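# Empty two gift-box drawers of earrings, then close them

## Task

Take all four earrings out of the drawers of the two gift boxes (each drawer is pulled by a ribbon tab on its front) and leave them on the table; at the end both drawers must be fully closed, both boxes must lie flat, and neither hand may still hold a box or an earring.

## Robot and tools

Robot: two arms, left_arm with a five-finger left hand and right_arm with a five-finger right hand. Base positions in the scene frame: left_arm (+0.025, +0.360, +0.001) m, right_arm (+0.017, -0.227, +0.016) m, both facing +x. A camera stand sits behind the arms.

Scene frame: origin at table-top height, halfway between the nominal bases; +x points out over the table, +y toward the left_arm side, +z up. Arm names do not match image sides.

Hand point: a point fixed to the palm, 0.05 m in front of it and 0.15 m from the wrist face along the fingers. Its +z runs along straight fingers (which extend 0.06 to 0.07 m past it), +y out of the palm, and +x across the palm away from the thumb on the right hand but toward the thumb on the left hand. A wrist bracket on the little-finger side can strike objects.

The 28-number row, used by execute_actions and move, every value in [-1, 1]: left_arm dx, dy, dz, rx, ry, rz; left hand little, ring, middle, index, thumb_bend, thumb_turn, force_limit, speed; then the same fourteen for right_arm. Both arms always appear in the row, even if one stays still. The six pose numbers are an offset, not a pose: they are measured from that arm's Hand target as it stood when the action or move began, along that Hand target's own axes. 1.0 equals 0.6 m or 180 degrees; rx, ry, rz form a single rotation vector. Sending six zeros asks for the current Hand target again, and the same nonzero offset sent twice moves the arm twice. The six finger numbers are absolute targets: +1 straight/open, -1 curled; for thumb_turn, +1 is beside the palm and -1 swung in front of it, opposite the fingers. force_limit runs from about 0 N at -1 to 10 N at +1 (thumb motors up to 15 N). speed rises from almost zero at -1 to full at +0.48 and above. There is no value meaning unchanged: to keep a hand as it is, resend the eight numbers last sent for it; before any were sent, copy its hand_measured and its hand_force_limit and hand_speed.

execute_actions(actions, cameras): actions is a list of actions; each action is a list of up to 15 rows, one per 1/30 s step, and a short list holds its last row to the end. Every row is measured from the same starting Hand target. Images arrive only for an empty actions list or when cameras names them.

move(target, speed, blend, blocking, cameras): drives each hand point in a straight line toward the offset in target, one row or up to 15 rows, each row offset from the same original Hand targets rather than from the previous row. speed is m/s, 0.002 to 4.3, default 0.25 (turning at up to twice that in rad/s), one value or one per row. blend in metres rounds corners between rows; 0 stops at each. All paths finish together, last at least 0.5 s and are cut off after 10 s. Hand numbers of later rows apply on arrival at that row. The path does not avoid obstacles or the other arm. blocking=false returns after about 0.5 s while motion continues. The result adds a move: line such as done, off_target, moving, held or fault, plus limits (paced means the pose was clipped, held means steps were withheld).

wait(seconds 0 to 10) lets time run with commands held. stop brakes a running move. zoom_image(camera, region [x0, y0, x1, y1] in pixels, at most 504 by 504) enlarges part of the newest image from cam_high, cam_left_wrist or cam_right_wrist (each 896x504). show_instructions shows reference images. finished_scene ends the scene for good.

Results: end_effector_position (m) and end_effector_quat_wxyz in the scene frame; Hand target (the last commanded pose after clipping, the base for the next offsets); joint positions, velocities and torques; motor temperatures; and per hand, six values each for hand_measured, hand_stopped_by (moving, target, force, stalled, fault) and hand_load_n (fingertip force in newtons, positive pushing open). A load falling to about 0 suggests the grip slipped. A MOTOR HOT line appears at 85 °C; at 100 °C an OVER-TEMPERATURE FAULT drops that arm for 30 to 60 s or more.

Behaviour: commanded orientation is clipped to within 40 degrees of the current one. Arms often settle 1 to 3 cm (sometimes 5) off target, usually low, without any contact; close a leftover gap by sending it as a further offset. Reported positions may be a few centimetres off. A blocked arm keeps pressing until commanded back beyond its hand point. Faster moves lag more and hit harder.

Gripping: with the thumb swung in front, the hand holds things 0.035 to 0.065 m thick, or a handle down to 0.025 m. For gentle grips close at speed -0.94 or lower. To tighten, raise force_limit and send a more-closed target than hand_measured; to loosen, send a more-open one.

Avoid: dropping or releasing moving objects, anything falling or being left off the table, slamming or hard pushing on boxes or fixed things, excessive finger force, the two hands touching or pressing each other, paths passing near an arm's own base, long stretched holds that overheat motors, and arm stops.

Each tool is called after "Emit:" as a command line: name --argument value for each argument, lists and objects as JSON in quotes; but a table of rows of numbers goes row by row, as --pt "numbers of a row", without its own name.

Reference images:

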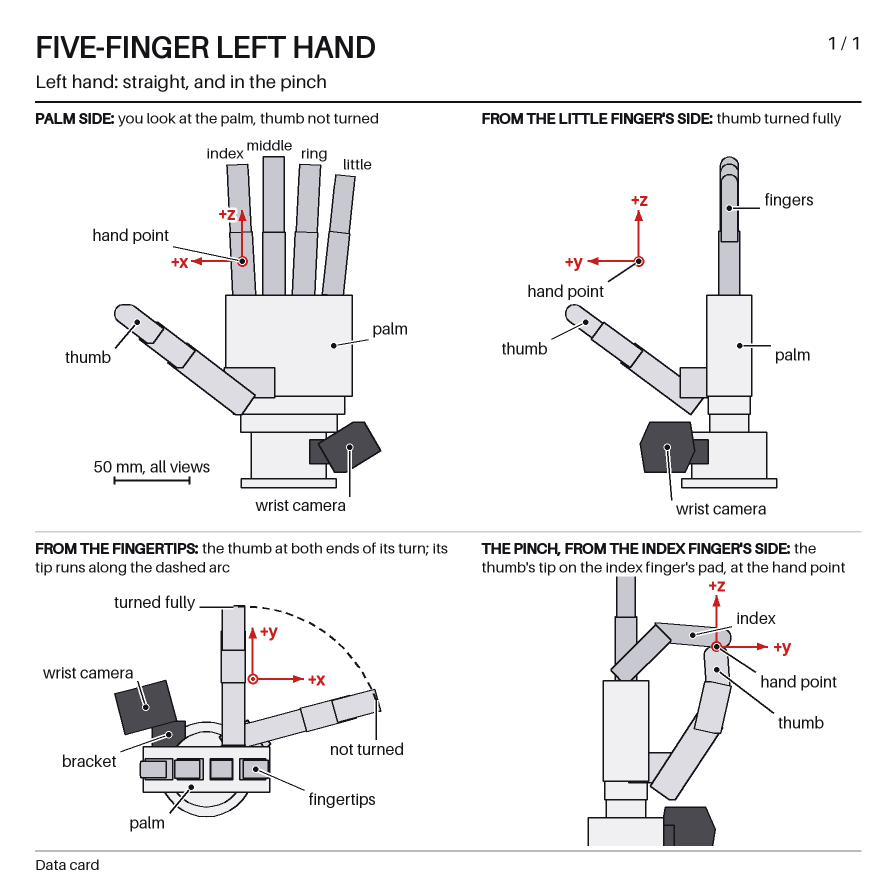

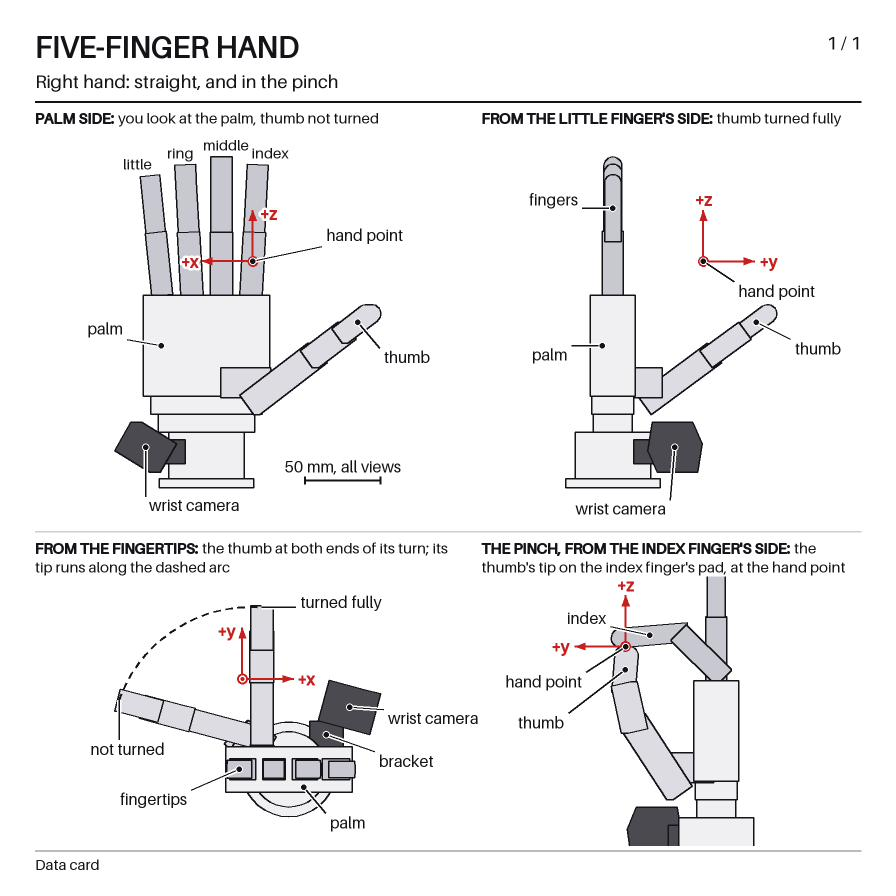

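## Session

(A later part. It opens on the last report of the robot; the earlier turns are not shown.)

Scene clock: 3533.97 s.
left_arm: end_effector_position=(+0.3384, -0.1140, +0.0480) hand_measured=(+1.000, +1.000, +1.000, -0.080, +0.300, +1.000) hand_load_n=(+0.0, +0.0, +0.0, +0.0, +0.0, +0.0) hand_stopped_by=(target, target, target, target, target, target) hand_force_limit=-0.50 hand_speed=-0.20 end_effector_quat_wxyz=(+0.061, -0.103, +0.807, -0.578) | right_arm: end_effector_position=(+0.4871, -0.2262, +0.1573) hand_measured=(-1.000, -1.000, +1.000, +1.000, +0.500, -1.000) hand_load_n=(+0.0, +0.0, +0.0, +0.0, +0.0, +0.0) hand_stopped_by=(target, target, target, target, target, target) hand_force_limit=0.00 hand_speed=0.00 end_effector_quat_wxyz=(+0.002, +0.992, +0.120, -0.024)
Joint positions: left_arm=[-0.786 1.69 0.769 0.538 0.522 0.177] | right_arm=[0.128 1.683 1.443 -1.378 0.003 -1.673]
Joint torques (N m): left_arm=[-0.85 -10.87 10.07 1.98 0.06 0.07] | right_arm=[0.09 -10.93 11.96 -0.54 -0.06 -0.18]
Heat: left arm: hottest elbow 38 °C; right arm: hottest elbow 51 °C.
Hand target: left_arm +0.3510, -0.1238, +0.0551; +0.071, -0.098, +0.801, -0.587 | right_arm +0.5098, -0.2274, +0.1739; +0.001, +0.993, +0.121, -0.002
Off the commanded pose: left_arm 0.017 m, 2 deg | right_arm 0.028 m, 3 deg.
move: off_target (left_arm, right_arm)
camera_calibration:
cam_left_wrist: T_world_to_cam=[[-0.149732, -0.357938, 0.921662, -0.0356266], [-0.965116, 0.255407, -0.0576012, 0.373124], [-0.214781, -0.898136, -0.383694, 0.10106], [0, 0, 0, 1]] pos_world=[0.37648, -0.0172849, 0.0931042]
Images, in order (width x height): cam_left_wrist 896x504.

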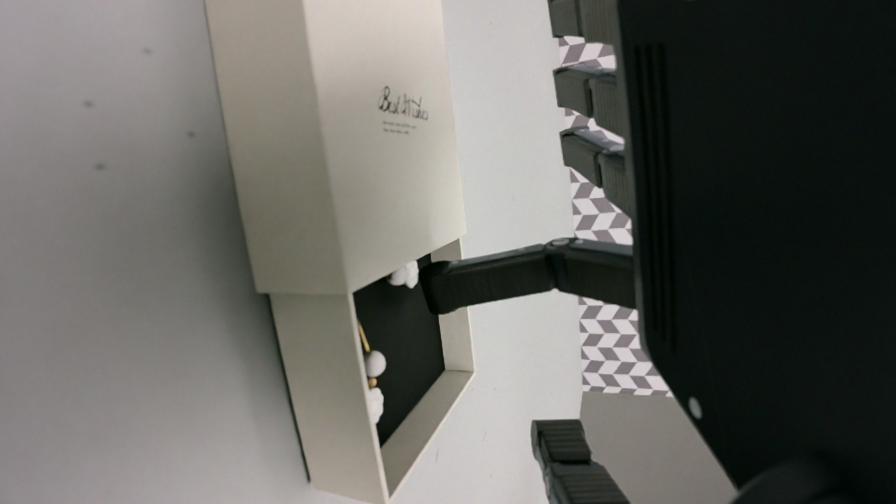

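Emit:
move --target '[-0.0048,0.0102,0.0117,0,0,0, 1,1,1,-0.08,0.3,1,-0.5,-0.2, 0,0,0,0,0,0,-1,-1,1,1,0.5,-1,0,0]' --speed 0.04 --cameras '["cam_left_wrist"]'

Emit:
zoom_image --camera "cam_left_wrist" --region '[320, 180, 500, 400]'

Scene clock: 3552.47 s.
left_arm: end_effector_position=(+0.3406, -0.1162, +0.0406) hand_measured=(+1.000, +1.000, +1.000, -0.080, +0.300, +1.000) hand_load_n=(+0.0, +0.0, +0.0, +0.0, +0.0, -0.5) hand_stopped_by=(target, target, target, target, target, target) hand_force_limit=-0.50 hand_speed=-0.20 end_effector_quat_wxyz=(+0.061, -0.103, +0.807, -0.578) | right_arm: end_effector_position=(+0.4871, -0.2262, +0.1573) hand_measured=(-1.000, -1.000, +1.000, +1.000, +0.500, -1.000) hand_load_n=(+0.0, +0.0, +0.0, +0.0, +0.0, +0.0) hand_stopped_by=(target, target, target, target, target, target) hand_force_limit=0.00 hand_speed=0.00 end_effector_quat_wxyz=(+0.002, +0.992, +0.120, -0.024)
Joint positions: left_arm=[-0.786 1.715 0.774 0.557 0.522 0.177] | right_arm=[0.128 1.683 1.443 -1.378 0.003 -1.673]
Joint torques (N m): left_arm=[-0.56 -10.7 10.5 1.96 0.07 0.05] | right_arm=[0.21 -10.99 11.97 -0.55 -0.06 -0.18]
Heat: left arm: hottest elbow 38 °C; right arm: hottest elbow 51 °C.
Hand target: left_arm +0.3549, -0.1278, +0.0471; +0.071, -0.098, +0.801, -0.587 | right_arm +0.5098, -0.2274, +0.1739; +0.001, +0.993, +0.121, -0.002
Off the commanded pose: left_arm 0.020 m, 2 deg | right_arm 0.028 m, 3 deg.
move: off_target (left_arm, right_arm)
camera_calibration:
cam_left_wrist: T_world_to_cam=[[-0.149487, -0.358106, 0.921636, -0.0293579], [-0.96513, 0.255422, -0.0572959, 0.375363], [-0.214888, -0.898064, -0.383802, 0.0967685], [0, 0, 0, 1]] pos_world=[0.37868, -0.0194848, 0.085704]
Images, in order (width x height): cam_left_wrist 896x504.

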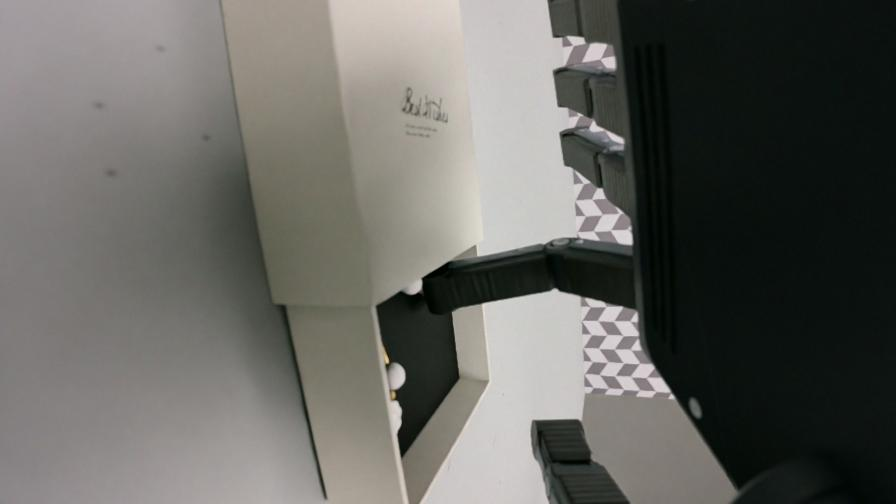

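Scaled by 2.291 from the camera's 896x504 image, which has a finer 1280x720 frame.

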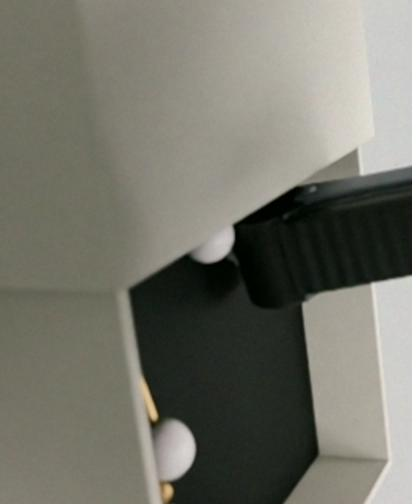

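Emit:
move --target '[0.0463,0.0145,-0.0183,0,0,0, 1,1,1,-0.08,0.3,1,-0.5,-0.2, 0,0,0,0,0,0,-1,-1,1,1,0.5,-1,0,0]' --speed 0.04 --cameras '["cam_left_wrist"]'

Emit:
zoom_image --camera "cam_left_wrist" --region '[280, 180, 500, 440]'

Scene clock: 3566.63 s.
left_arm: end_effector_position=(+0.3316, -0.1191, +0.0380) hand_measured=(+1.000, +1.000, +1.000, -0.080, +0.300, +1.000) hand_load_n=(+0.0, +0.0, -0.5, +0.0, +0.0, -0.5) hand_stopped_by=(target, target, target, target, target, target) hand_force_limit=-0.50 hand_speed=-0.20 end_effector_quat_wxyz=(+0.072, -0.101, +0.804, -0.582) | right_arm: end_effector_position=(+0.4871, -0.2262, +0.1573) hand_measured=(-1.000, -1.000, +1.000, +1.000, +0.500, -1.000) hand_load_n=(+0.0, +0.0, +0.0, +0.0, +0.0, +0.0) hand_stopped_by=(target, target, target, target, target, target) hand_force_limit=0.00 hand_speed=0.00 end_effector_quat_wxyz=(+0.002, +0.992, +0.120, -0.024)
Joint positions: left_arm=[-0.811 1.714 0.747 0.607 0.484 0.173] | right_arm=[0.128 1.683 1.443 -1.378 0.003 -1.673]
Joint torques (N m): left_arm=[-1.67 -13.04 6.2 2.02 0.06 -0.04] | right_arm=[0.21 -10.93 11.96 -0.57 -0.05 -0.17]
Heat: left arm: hottest elbow 38 °C; right arm: hottest elbow 51 °C.
Hand target: left_arm +0.3248, -0.1218, +0.0422; +0.071, -0.098, +0.801, -0.587 | right_arm +0.5098, -0.2274, +0.1739; +0.001, +0.993, +0.121, -0.002
Off the commanded pose: left_arm 0.008 m, 1 deg | right_arm 0.028 m, 3 deg.
move: off_target (right_arm)
camera_calibration:
cam_left_wrist: T_world_to_cam=[[-0.166312, -0.352082, 0.921075, -0.0230145], [-0.966241, 0.244584, -0.0809748, 0.367215], [-0.196771, -0.903447, -0.380873, 0.0844798], [0, 0, 0, 1]] pos_world=[0.367614, -0.0215951, 0.0831094]
Images, in order (width x height): cam_left_wrist 896x504.

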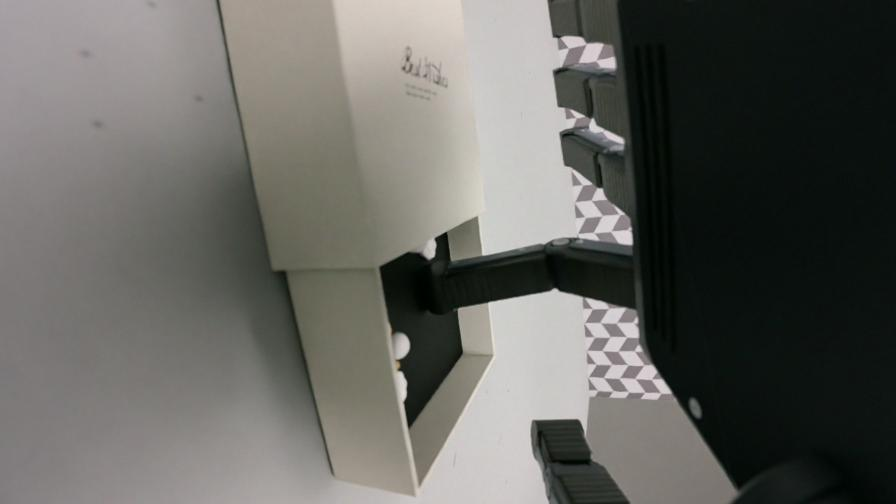

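Scaled by 1.938 from the camera's 896x504 image, which has a finer 1280x720 frame.

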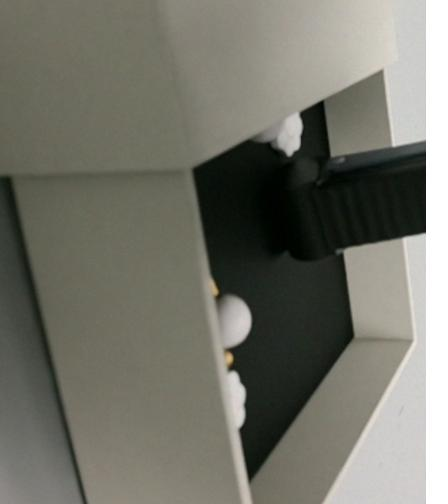

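Emit:
move --pt "0 -0.095 -0.03 0 0 0 1 1 1 -0.08 0.3 1 -0.5 -0.2 0 0 0 0 0 0 -1 -1 1 1 0.5 -1 0 0" --pt "0 -0.12 -0.25 0 0 0 1 1 1 -0.08 0.3 1 -0.5 -0.2 0 0 0 0 0 0 -1 -1 1 1 0.5 -1 0 0" --speed 0.15 --cameras '["cam_high","cam_left_wrist"]'

Emit:
zoom_image --camera "cam_high" --region '[400, 160, 540, 310]'

Scene clock: 3654.87 s.
left_arm: end_effector_position=(+0.2960, -0.0101, +0.1599) hand_measured=(+1.000, +1.000, +1.000, -0.080, +0.300, +1.000) hand_load_n=(+0.0, +0.0, +0.0, +0.0, +0.0, -0.5) hand_stopped_by=(target, target, target, target, target, target) hand_force_limit=-0.50 hand_speed=-0.20 end_effector_quat_wxyz=(+0.070, -0.095, +0.798, -0.590) | right_arm: end_effector_position=(+0.4871, -0.2262, +0.1573) hand_measured=(-1.000, -1.000, +1.000, +1.000, +0.500, -1.000) hand_load_n=(+0.0, +0.0, +0.0, +0.0, +0.0, +0.0) hand_stopped_by=(target, target, target, target, target, target) hand_force_limit=0.00 hand_speed=0.00 end_effector_quat_wxyz=(+0.002, +0.992, +0.120, -0.024)
Joint positions: left_arm=[-0.653 1.174 0.606 0.192 0.647 0.233] | right_arm=[0.128 1.683 1.443 -1.378 0.003 -1.673]
Joint torques (N m): left_arm=[0.15 -7.59 8.59 1.21 0.34 0.11] | right_arm=[0.03 -10.93 12 -0.57 -0.06 -0.18]
Heat: left arm: hottest elbow 35 °C; right arm: hottest elbow 52 °C.
Hand target: left_arm +0.2957, -0.0040, +0.1560; +0.071, -0.098, +0.801, -0.587 | right_arm +0.5098, -0.2274, +0.1739; +0.001, +0.993, +0.121, -0.002
Off the commanded pose: left_arm 0.007 m, 1 deg | right_arm 0.028 m, 3 deg.
move: off_target (right_arm)
camera_calibration:
cam_left_wrist: T_world_to_cam=[[-0.174825, -0.331914, 0.926968, -0.101155], [-0.962959, 0.25394, -0.0906866, 0.316708], [-0.205294, -0.908487, -0.364014, 0.222127], [0, 0, 0, 1]] pos_world=[0.332894, 0.0877993, 0.203346]
Images, in order (width x height): cam_high 896x504, cam_left_wrist 896x504.

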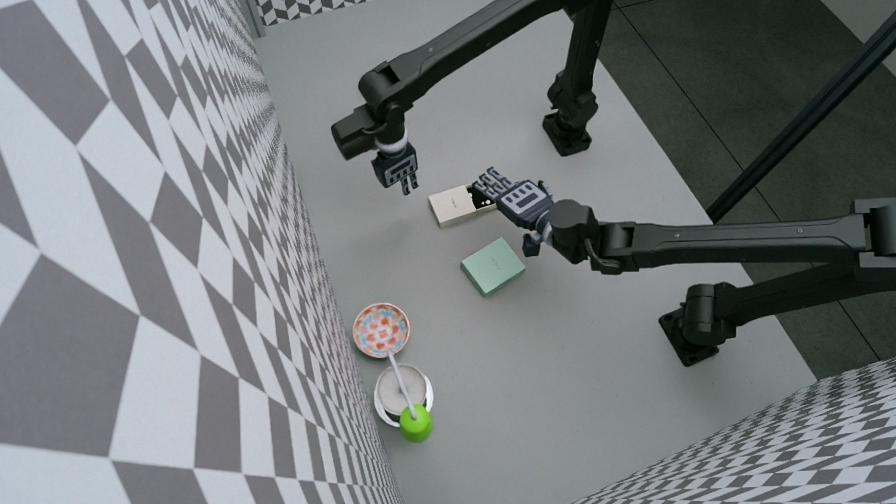

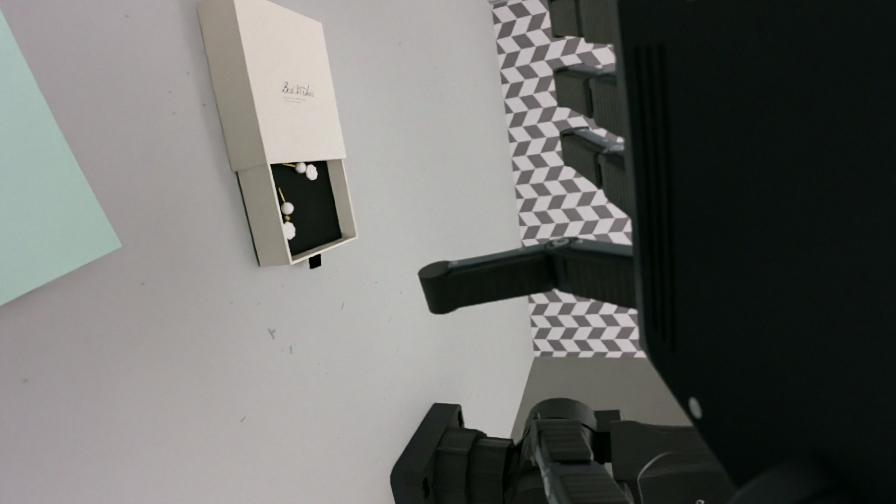

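Scaled by 3.360 from the camera's 896x504 image, which has a finer 1280x720 frame.

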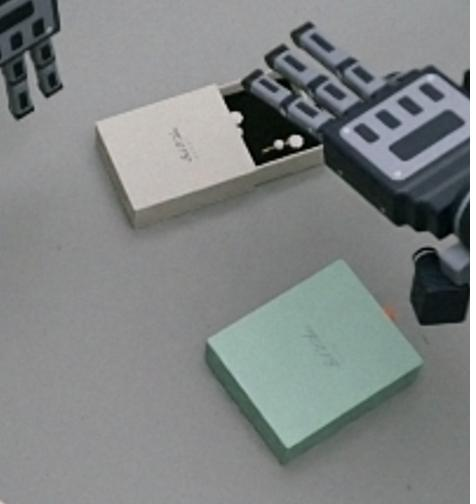

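Emit:
move --target '[0.0083,0.077,0.244,0,0,0, -1,-1,1,-0.08,0.3,1,-0.5,-0.2, -0.1172,-0.1051,0.0817,0,0,0,-1,-1,1,1,0.5,-1,0,0]' --speed 0.12 --cameras '["cam_high","cam_left_wrist"]'

Emit:
zoom_image --camera "cam_high" --region '[370, 130, 540, 260]'

Scene clock: 3683.13 s.
left_arm: end_effector_position=(+0.3129, -0.1097, +0.0569) hand_measured=(-1.000, -1.000, +1.000, -0.080, +0.300, +1.000) hand_load_n=(+0.0, +0.0, +0.0, +0.0, +0.0, -0.5) hand_stopped_by=(target, target, target, target, target, target) hand_force_limit=-0.50 hand_speed=-0.20 end_effector_quat_wxyz=(+0.066, -0.104, +0.809, -0.574) | right_arm: end_effector_position=(+0.4271, -0.1878, +0.1163) hand_measured=(-1.000, -1.000, +1.000, +1.000, +0.500, -1.000) hand_load_n=(+0.0, +0.5, +0.0, +0.0, +0.0, +0.0) hand_stopped_by=(target, target, target, target, target, target) hand_force_limit=0.00 hand_speed=0.00 end_effector_quat_wxyz=(+0.002, +0.993, +0.121, -0.017)
Joint positions: left_arm=[-0.828 1.621 0.713 0.527 0.47 0.167] | right_arm=[0.233 1.577 1.198 -1.225 0 -1.571]
Joint torques (N m): left_arm=[-1.49 -10.11 10.97 2.03 0.05 -0.04] | right_arm=[1.67 -12.28 6.35 0.05 0.01 0.05]
Heat: left arm: hottest elbow 35 °C; right arm: hottest elbow 52 °C.
Hand target: left_arm +0.3211, -0.1271, +0.0679; +0.071, -0.098, +0.801, -0.587 | right_arm +0.4263, -0.1830, +0.1252; +0.000, +0.993, +0.121, -0.001
Off the commanded pose: left_arm 0.022 m, 2 deg | right_arm 0.010 m, 2 deg.
move: off_target (left_arm)
camera_calibration:
cam_left_wrist: T_world_to_cam=[[-0.15242, -0.367262, 0.917544, -0.0460358], [-0.966949, 0.247418, -0.0615941, 0.347802], [-0.204395, -0.896607, -0.392835, 0.100351], [0, 0, 0, 1]] pos_world=[0.349801, -0.0129841, 0.103084]
Images, in order (width x height): cam_high 896x504, cam_left_wrist 896x504.

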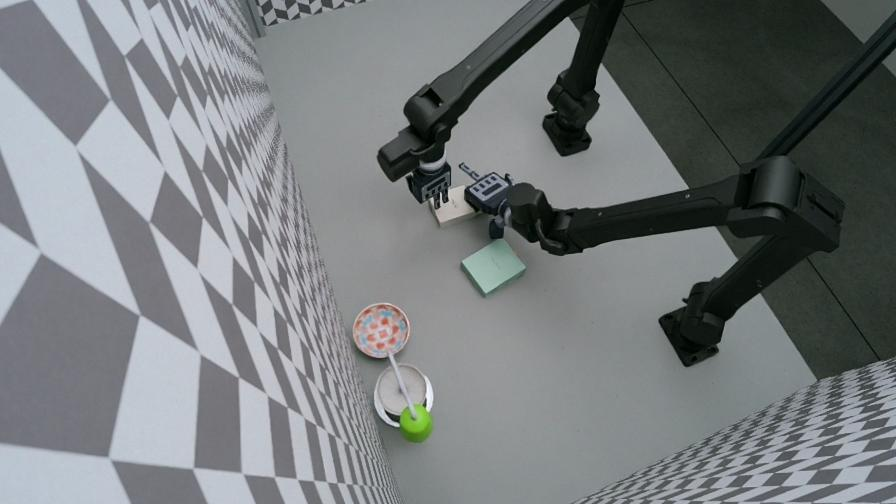

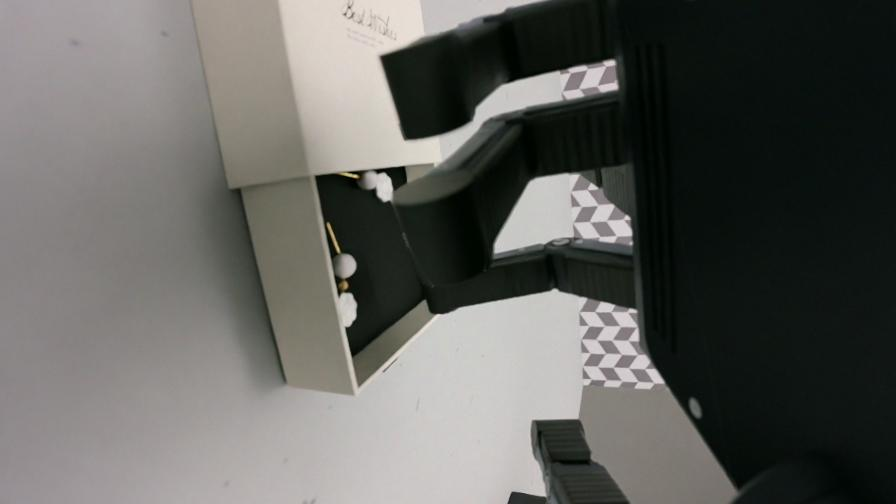

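Scaled by 2.965 from the camera's 896x504 image, which has a finer 1280x720 frame.

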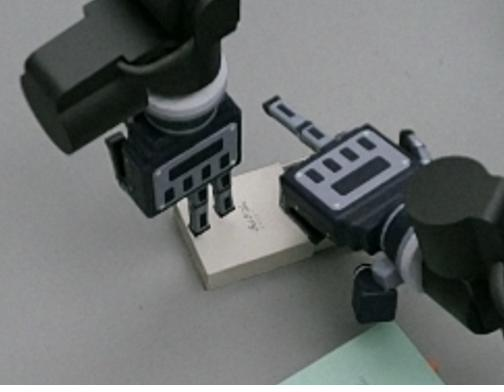

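Emit:
move --pt "0 0 0 0 0 0 -1 -1 1 -0.08 0.3 1 -0.5 -0.2 0 0 0.0667 0 0 0 -1 -1 1 1 0.5 -1 0 0" --pt "0 0.0286 0.0091 0 0 0 -1 -1 1 -0.08 0.3 1 -0.5 -0.2 0 0 0.0667 0 0 0 -1 -1 1 1 0.5 -1 0 0" --speed 0.05 --cameras '["cam_high","cam_left_wrist"]'

Emit:
zoom_image --camera "cam_high" --region '[370, 130, 540, 260]'

Scene clock: 3696.73 s.
left_arm: end_effector_position=(+0.3158, -0.1130, +0.0428) hand_measured=(-1.000, -1.000, +1.000, -0.080, +0.300, +1.000) hand_load_n=(+0.0, +0.0, +0.0, +0.0, +0.0, -0.5) hand_stopped_by=(target, target, target, target, target, target) hand_force_limit=-0.50 hand_speed=-0.20 end_effector_quat_wxyz=(+0.068, -0.103, +0.807, -0.577) | right_arm: end_effector_position=(+0.4300, -0.1871, +0.1035) hand_measured=(-1.000, -1.000, +1.000, +1.000, +0.500, -1.000) hand_load_n=(+0.5, +0.5, +0.0, +0.0, +0.0, +0.0) hand_stopped_by=(target, target, target, target, target, target) hand_force_limit=0.00 hand_speed=0.00 end_effector_quat_wxyz=(-0.001, +0.993, +0.121, +0.005)
Joint positions: left_arm=[-0.828 1.669 0.713 0.583 0.47 0.166] | right_arm=[0.233 1.567 1.154 -1.148 0 -1.57]
Joint torques (N m): left_arm=[-1.67 -10.05 9.78 2.06 0.03 -0.04] | right_arm=[1.55 -8.23 4.82 1.28 0.02 0.06]
Heat: left arm: hottest elbow 36 °C; right arm: hottest elbow 51 °C.
Hand target: left_arm +0.3210, -0.1272, +0.0499; +0.071, -0.098, +0.801, -0.587 | right_arm +0.4262, -0.1831, +0.0851; +0.000, +0.993, +0.121, -0.002
Off the commanded pose: left_arm 0.017 m, 2 deg | right_arm 0.019 m, 1 deg.
move: off_target (left_arm, right_arm)
camera_calibration:
cam_left_wrist: T_world_to_cam=[[-0.157096, -0.361827, 0.918913, -0.0319246], [-0.966644, 0.246923, -0.0680287, 0.350631], [-0.202287, -0.898949, -0.388549, 0.091376], [0, 0, 0, 1]] pos_world=[0.352404, -0.0159878, 0.0886929]
Images, in order (width x height): cam_high 896x504, cam_left_wrist 896x504.

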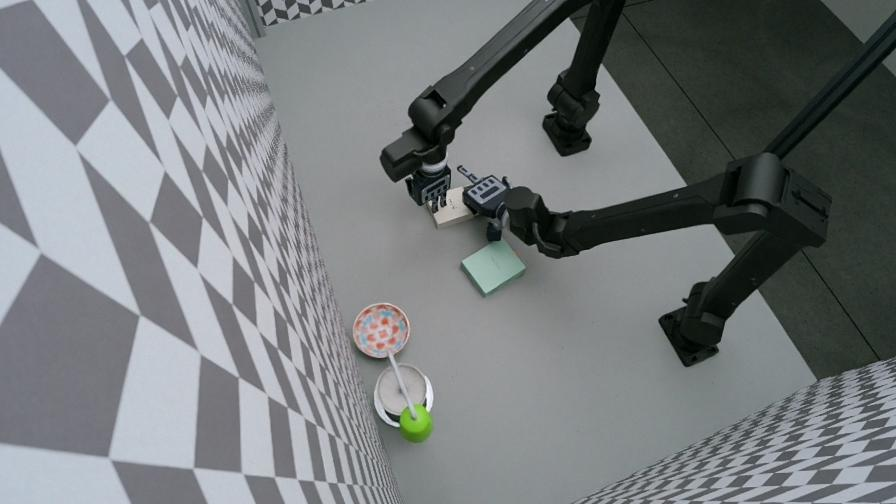

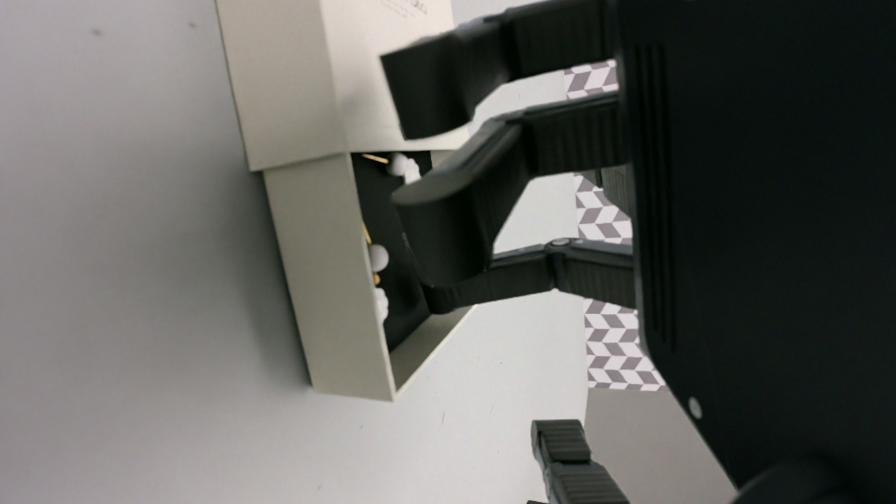

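Scaled by 2.965 from the camera's 896x504 image, which has a finer 1280x720 frame.

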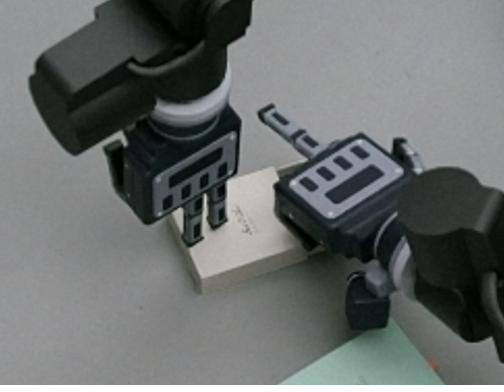

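Emit:
move --target '[0.0507,0.0038,-0.0173,0,0,0, -1,-1,1,-0.08,0.3,1,-0.5,-0.2, 0,0,0,0,0,0,-1,-1,1,1,0.5,-1,0,0]' --speed 0.05 --cameras '["cam_high","cam_left_wrist"]'

Emit:
zoom_image --camera "cam_high" --region '[370, 130, 540, 260]'

Scene clock: 3711.43 s.
left_arm: end_effector_position=(+0.2959, -0.1216, +0.0454) hand_measured=(-1.000, -1.000, +1.000, -0.080, +0.300, +1.000) hand_load_n=(+0.0, +0.0, +0.0, +0.0, +0.0, +0.0) hand_stopped_by=(target, target, target, target, target, target) hand_force_limit=-0.50 hand_speed=-0.20 end_effector_quat_wxyz=(+0.073, -0.101, +0.805, -0.580) | right_arm: end_effector_position=(+0.4305, -0.1870, +0.1035) hand_measured=(-1.000, -1.000, +1.000, +1.000, +0.500, -1.000) hand_load_n=(+0.0, +0.0, +0.0, +0.0, +0.0, +0.0) hand_stopped_by=(target, target, target, target, target, target) hand_force_limit=0.00 hand_speed=0.00 end_effector_quat_wxyz=(-0.001, +0.993, +0.121, +0.006)
Joint positions: left_arm=[-0.88 1.652 0.688 0.612 0.418 0.149] | right_arm=[0.233 1.567 1.154 -1.146 0 -1.57]
Joint torques (N m): left_arm=[-1.55 -11.93 6.24 1.95 0.08 -0.06] | right_arm=[1.67 -8.29 4.81 1.21 0.02 0.06]
Motor temperatures (°C): left_arm=[26 30 36 26 27 25] | right_arm=[26 29 49 25 27 26]
Heat: left arm: hottest elbow 36 °C; right arm: hottest elbow 49 °C.
Hand target: left_arm +0.2889, -0.1243, +0.0509; +0.071, -0.098, +0.801, -0.587 | right_arm +0.4262, -0.1831, +0.0851; +0.000, +0.993, +0.121, -0.001
Off the commanded pose: left_arm 0.009 m, 1 deg | right_arm 0.019 m, 1 deg.
move: off_target (right_arm)
camera_calibration:
cam_left_wrist: T_world_to_cam=[[-0.166862, -0.355661, 0.919599, -0.0368299], [-0.96631, 0.244358, -0.0808311, 0.333896], [-0.195963, -0.902106, -0.384453, 0.0781462], [0, 0, 0, 1]] pos_world=[0.331816, -0.0241931, 0.0909014]
Images, in order (width x height): cam_high 896x504, cam_left_wrist 896x504.

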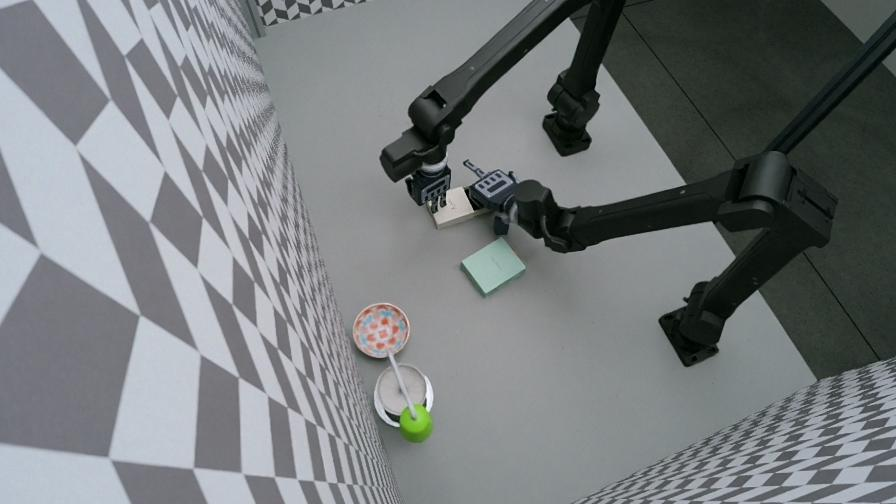

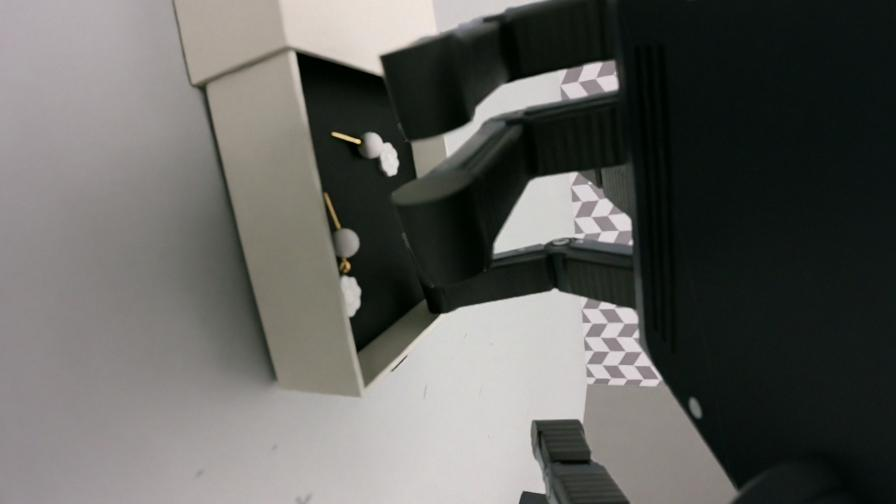

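Scaled by 2.965 from the camera's 896x504 image, which has a finer 1280x720 frame.

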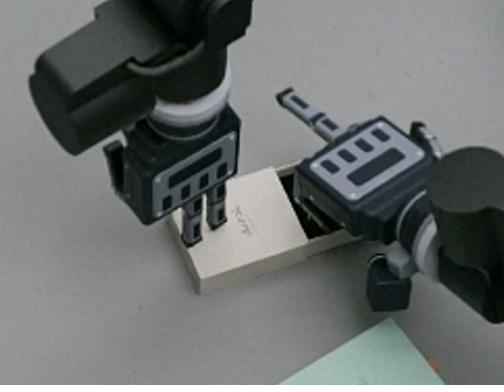

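Emit:
move --target '[0,-0.03,-0.008,0,0,0, -1,1,1,-0.08,0.3,1,-0.5,-0.2, 0,0,0,0,0,0,-1,-1,1,1,0.5,-1,0,0]' --speed 0.06 --cameras '["cam_left_wrist"]'

Emit:
zoom_image --camera "cam_left_wrist" --region '[180, 40, 480, 420]'

Scene clock: 3721.97 s.
left_arm: end_effector_position=(+0.2940, -0.1207, +0.0642) hand_measured=(-1.000, +1.000, +1.000, -0.080, +0.300, +1.000) hand_load_n=(+0.0, +0.0, +0.0, +0.0, +0.0, +0.0) hand_stopped_by=(target, target, target, target, target, target) hand_force_limit=-0.50 hand_speed=-0.20 end_effector_quat_wxyz=(+0.074, -0.100, +0.802, -0.585) | right_arm: end_effector_position=(+0.4306, -0.1869, +0.1035) hand_measured=(-1.000, -1.000, +1.000, +1.000, +0.500, -1.000) hand_load_n=(+0.0, +0.5, +0.0, +0.0, +0.0, +0.0) hand_stopped_by=(target, target, target, target, target, target) hand_force_limit=0.00 hand_speed=0.00 end_effector_quat_wxyz=(-0.001, +0.993, +0.121, +0.006)
Joint positions: left_arm=[-0.881 1.601 0.687 0.573 0.417 0.145] | right_arm=[0.233 1.567 1.154 -1.146 0 -1.57]
Joint velocities: left_arm=[within noise] | right_arm=[-0.005 0.005 -0.046 0.007 -0.007 0.007]
Joint torques (N m): left_arm=[-1.79 -11.22 7.98 1.18 0.05 -0.06] | right_arm=[1.55 -8.29 4.78 1.17 0.02 0.06]
Heat: left arm: hottest elbow 36 °C; right arm: hottest elbow 49 °C.
Hand target: left_arm +0.2891, -0.1251, +0.0695; +0.071, -0.098, +0.801, -0.587 | right_arm +0.4262, -0.1831, +0.0850; +0.000, +0.993, +0.121, -0.002
Off the commanded pose: left_arm 0.008 m, 1 deg | right_arm 0.019 m, 1 deg.
move: off_target (right_arm)
camera_calibration:
cam_left_wrist: T_world_to_cam=[[-0.17084, -0.346386, 0.922404, -0.052053], [-0.966022, 0.243162, -0.0876053, 0.333505], [-0.193948, -0.906029, -0.376159, 0.0842432], [0, 0, 0, 1]] pos_world=[0.329619, -0.0227992, 0.10892]
Images, in order (width x height): cam_left_wrist 896x504.

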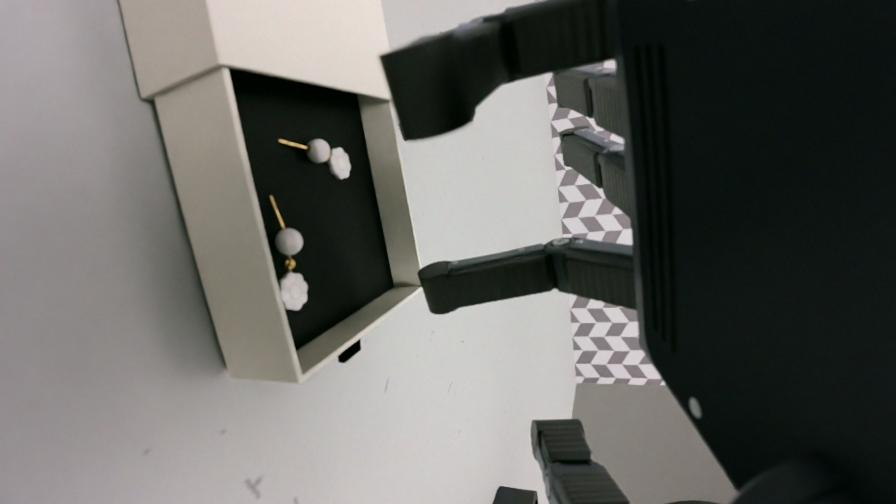

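Scaled by 1.326 from the camera's 896x504 image, which has a finer 1280x720 frame.

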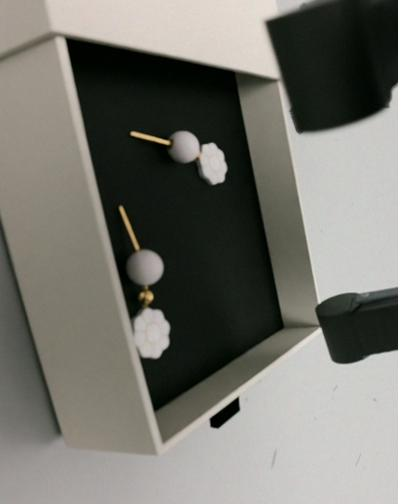

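Emit:
move --pt "0 0 0 0 0 0 -1 1 1 -0.08 0.3 1 -0.5 -0.2 0 0 -0.06 0 0 0 -1 -1 1 1 0.5 -1 0 0" --pt "0 0 0 0 0 0 -1 1 1 -0.08 0.3 1 -0.5 -0.2 0.155 0.1 -0.13 0 0 0 -1 -1 1 1 0.5 -1 0 0" --speed 0.12

Emit:
move --target '[0,0.0,0.0,0,0.0889,0.0286, 1,1,1,-0.08,0.3,1,-0.5,-0.2, 0,0,0,0,0,0,-1,-1,1,1,0.5,-1,0,0]' --speed 0.12 --cameras '["cam_left_wrist"]'

Emit:
zoom_image --camera "cam_left_wrist" --region '[180, 40, 500, 440]'

Scene clock: 3847.67 s.
left_arm: end_effector_position=(+0.2940, -0.1207, +0.0642) hand_measured=(-1.000, +1.000, +1.000, -0.080, +0.300, +1.000) hand_load_n=(+0.0, -0.5, +0.0, +0.0, +0.0, +0.0) hand_stopped_by=(target, target, target, target, target, target) hand_force_limit=-0.50 hand_speed=-0.20 end_effector_quat_wxyz=(+0.074, -0.100, +0.802, -0.585) | right_arm: end_effector_position=(+0.5083, -0.2167, +0.1474) hand_measured=(-1.000, -1.000, +1.000, +1.000, +0.500, -1.000) hand_load_n=(+0.0, +0.0, +0.0, +0.0, +0.0, +0.0) hand_stopped_by=(target, target, target, target, target, target) hand_force_limit=0.00 hand_speed=0.00 end_effector_quat_wxyz=(+0.002, +0.992, +0.121, -0.023)
Joint positions: left_arm=[-0.881 1.601 0.687 0.573 0.417 0.145] | right_arm=[0.141 1.744 1.497 -1.369 0.002 -1.663]
Joint torques (N m): left_arm=[-1.85 -11.34 7.91 1.25 0.06 -0.03] | right_arm=[-0.03 -11.4 11.88 -0.61 -0.01 -0.19]
Motor temperatures (°C): left_arm=[26 30 37 26 27 25] | right_arm=[26 29 44 25 27 26]
Heat: left arm: hottest elbow 37 °C; right arm: hottest elbow 44 °C.
Hand target: left_arm +0.2891, -0.1251, +0.0695; +0.071, -0.098, +0.801, -0.587 | right_arm +0.5312, -0.2188, +0.1628; +0.000, +0.993, +0.121, -0.001
Off the commanded pose: left_arm 0.008 m, 1 deg | right_arm 0.028 m, 2 deg.
move: off_target (right_arm)

Scene clock: 3849.67 s.
left_arm: end_effector_position=(+0.2730, -0.1163, +0.0638) hand_measured=(+1.000, +1.000, +1.000, -0.080, +0.300, +1.000) hand_load_n=(+0.0, -0.5, +0.0, +0.0, +0.0, -0.5) hand_stopped_by=(target, target, target, target, target, target) hand_force_limit=-0.50 hand_speed=-0.20 end_effector_quat_wxyz=(-0.023, +0.018, +0.809, -0.587) | right_arm: end_effector_position=(+0.5085, -0.2167, +0.1476) hand_measured=(-1.000, -1.000, +1.000, +1.000, +0.500, -1.000) hand_load_n=(+0.0, +0.0, -0.5, +0.5, +0.0, +0.0) hand_stopped_by=(target, target, target, target, target, target) hand_force_limit=0.00 hand_speed=0.00 end_effector_quat_wxyz=(+0.002, +0.992, +0.121, -0.023)
Joint positions: left_arm=[-0.823 1.635 0.763 0.429 0.759 0.298] | right_arm=[0.141 1.744 1.497 -1.37 0.002 -1.663]
Joint torques (N m): left_arm=[0.21 -9.88 11.22 1.09 0.43 0.13] | right_arm=[0.03 -11.4 11.93 -0.57 -0.01 -0.18]
Heat: left arm: hottest elbow 37 °C; right arm: hottest elbow 44 °C.
Hand target: left_arm +0.2891, -0.1251, +0.0694; -0.015, +0.021, +0.806, -0.591 | right_arm +0.5312, -0.2188, +0.1628; +0.000, +0.993, +0.121, -0.001
Off the commanded pose: left_arm 0.019 m, 1 deg | right_arm 0.027 m, 2 deg.
move: off_target (left_arm, right_arm)
camera_calibration:
cam_left_wrist: T_world_to_cam=[[-0.250186, -0.285187, 0.925244, -0.0251768], [-0.849331, 0.52342, -0.0683259, 0.311704], [-0.464806, -0.802932, -0.37317, 0.169721], [0, 0, 0, 1]] pos_world=[0.337328, -0.0340574, 0.107927]
Images, in order (width x height): cam_left_wrist 896x504.

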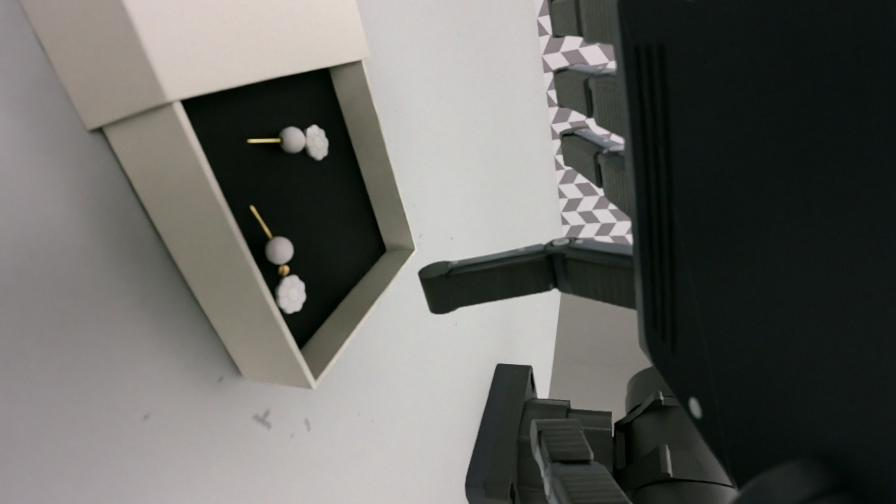

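Scaled by 1.260 from the camera's 896x504 image, which has a finer 1280x720 frame.

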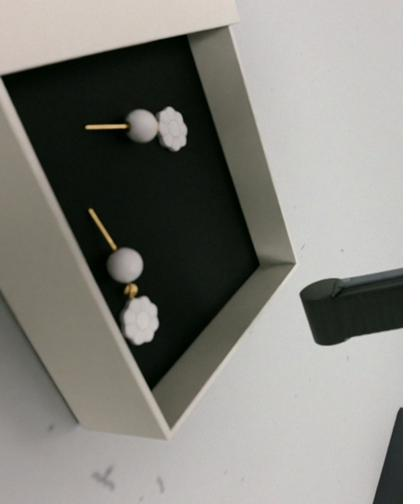

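Emit:
move --target '[-0.0447,0.0088,0.0132,0,0,0, 1,1,1,-0.08,0.3,1,-0.5,-0.2, 0,0,0,0,0,0,-1,-1,1,1,0.5,-1,0,0]' --speed 0.08 --cameras '["cam_left_wrist"]'

Emit:
zoom_image --camera "cam_left_wrist" --region '[220, 100, 500, 450]'

Scene clock: 3940.33 s.
left_arm: end_effector_position=(+0.2996, -0.1241, +0.0570) hand_measured=(+1.000, +1.000, +1.000, -0.080, +0.300, +1.000) hand_load_n=(+0.0, +0.0, +0.0, +0.0, +0.0, +0.0) hand_stopped_by=(target, target, target, target, target, target) hand_force_limit=-0.50 hand_speed=-0.20 end_effector_quat_wxyz=(-0.023, +0.018, +0.809, -0.587) | right_arm: end_effector_position=(+0.5085, -0.2167, +0.1476) hand_measured=(-1.000, -1.000, +1.000, +1.000, +0.500, -1.000) hand_load_n=(+0.0, +0.0, +0.0, +0.0, +0.0, +0.0) hand_stopped_by=(target, target, target, target, target, target) hand_force_limit=0.00 hand_speed=0.00 end_effector_quat_wxyz=(+0.002, +0.992, +0.121, -0.023)
Joint positions: left_arm=[-0.792 1.698 0.829 0.415 0.787 0.317] | right_arm=[0.141 1.744 1.497 -1.37 0.002 -1.663]
Joint torques (N m): left_arm=[0.15 -10.52 11.28 1.02 0.44 0.13] | right_arm=[0.03 -11.46 11.9 -0.51 -0.02 -0.18]
Motor temperatures (°C): left_arm=[26 29 38 26 27 25] | right_arm=[26 29 53 25 27 26]
Heat: left arm: hottest elbow 38 °C; right arm: hottest elbow 53 °C.
Hand target: left_arm +0.3157, -0.1324, +0.0620; -0.015, +0.021, +0.806, -0.591 | right_arm +0.5312, -0.2188, +0.1628; +0.000, +0.993, +0.121, -0.001
Off the commanded pose: left_arm 0.019 m, 1 deg | right_arm 0.027 m, 2 deg.
move: off_target (left_arm, right_arm)
camera_calibration:
cam_left_wrist: T_world_to_cam=[[-0.250243, -0.284734, 0.925367, -0.0144534], [-0.849593, 0.522926, -0.068848, 0.337958], [-0.464295, -0.803415, -0.372767, 0.172992], [0, 0, 0, 1]] pos_world=[0.363829, -0.0418584, 0.101128]
Images, in order (width x height): cam_left_wrist 896x504.

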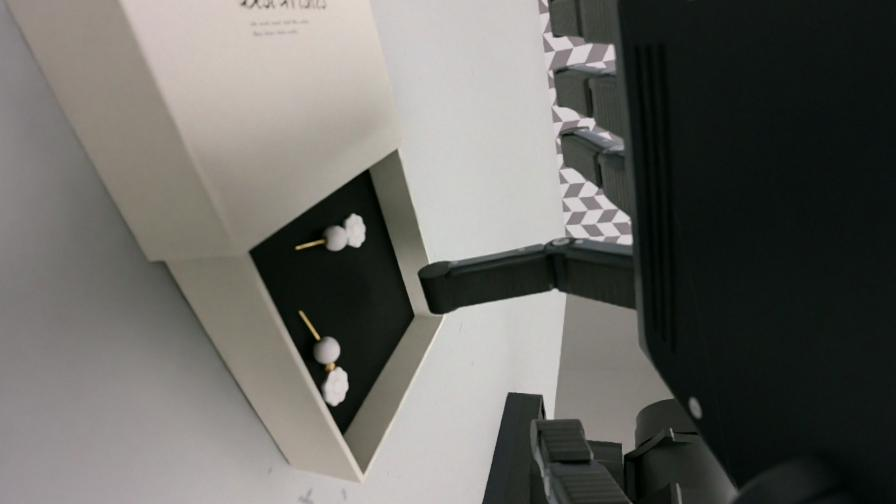

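Scaled by 1.440 from the camera's 896x504 image, which has a finer 1280x720 frame.

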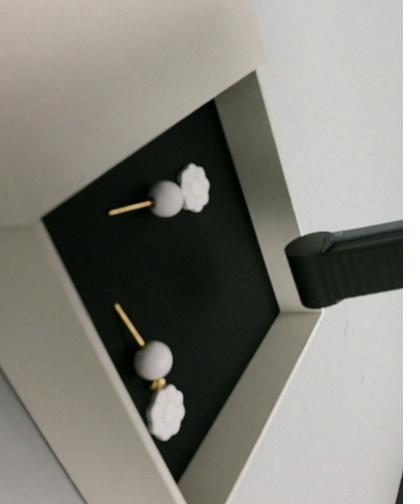

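Emit:
move --target '[-0.0162,0.0195,0.0105,0,0,0, 1,1,1,-0.08,0.3,1,-0.5,-0.2, 0,0,0,0,0,0,-1,-1,1,1,0.5,-1,0,0]' --speed 0.05 --cameras '["cam_left_wrist"]'

Emit:
zoom_image --camera "cam_left_wrist" --region '[260, 140, 500, 440]'

Scene clock: 3963.40 s.
left_arm: end_effector_position=(+0.3066, -0.1253, +0.0416) hand_measured=(+1.000, +1.000, +1.000, -0.080, +0.300, +1.000) hand_load_n=(+0.0, +0.0, +0.0, +0.0, +0.0, -0.5) hand_stopped_by=(target, target, target, target, target, target) hand_force_limit=-0.50 hand_speed=-0.20 end_effector_quat_wxyz=(-0.029, +0.014, +0.813, -0.581) | right_arm: end_effector_position=(+0.5085, -0.2167, +0.1476) hand_measured=(-1.000, -1.000, +1.000, +1.000, +0.500, -1.000) hand_load_n=(+0.0, +0.0, +0.0, +0.0, +0.0, +0.5) hand_stopped_by=(target, target, target, target, target, target) hand_force_limit=0.00 hand_speed=0.00 end_effector_quat_wxyz=(+0.002, +0.992, +0.121, -0.023)
Joint positions: left_arm=[-0.783 1.744 0.849 0.414 0.796 0.323] | right_arm=[0.141 1.744 1.497 -1.37 0.002 -1.663]
Joint torques (N m): left_arm=[-0.15 -10.93 10.96 1.76 0.43 0.16] | right_arm=[0.09 -11.46 11.89 -0.57 -0.01 -0.18]
Heat: left arm: hottest elbow 39 °C; right arm: hottest elbow 54 °C.
Hand target: left_arm +0.3252, -0.1354, +0.0490; -0.015, +0.021, +0.806, -0.591 | right_arm +0.5312, -0.2188, +0.1628; +0.000, +0.993, +0.121, -0.001
Off the commanded pose: left_arm 0.022 m, 2 deg | right_arm 0.027 m, 2 deg.
move: off_target (left_arm, right_arm)
camera_calibration:
cam_left_wrist: T_world_to_cam=[[-0.236968, -0.298524, 0.924516, -0.00445371], [-0.850027, 0.5245, -0.0485151, 0.342916], [-0.470426, -0.79736, -0.378043, 0.172369], [0, 0, 0, 1]] pos_world=[0.37152, -0.0437488, 0.0859172]
Images, in order (width x height): cam_left_wrist 896x504.

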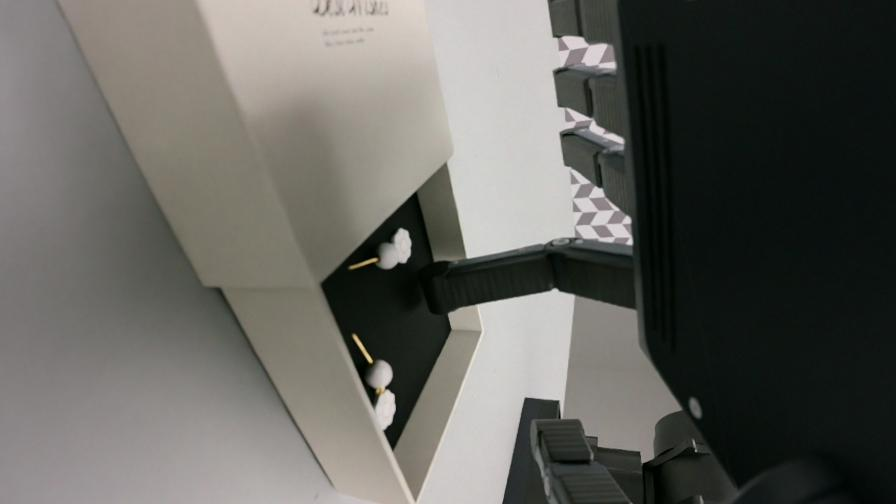

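Scaled by 1.680 from the camera's 896x504 image, which has a finer 1280x720 frame.

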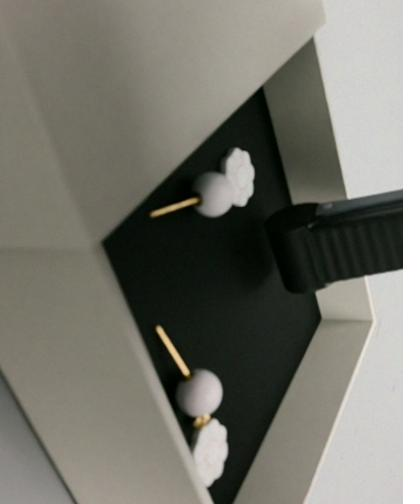

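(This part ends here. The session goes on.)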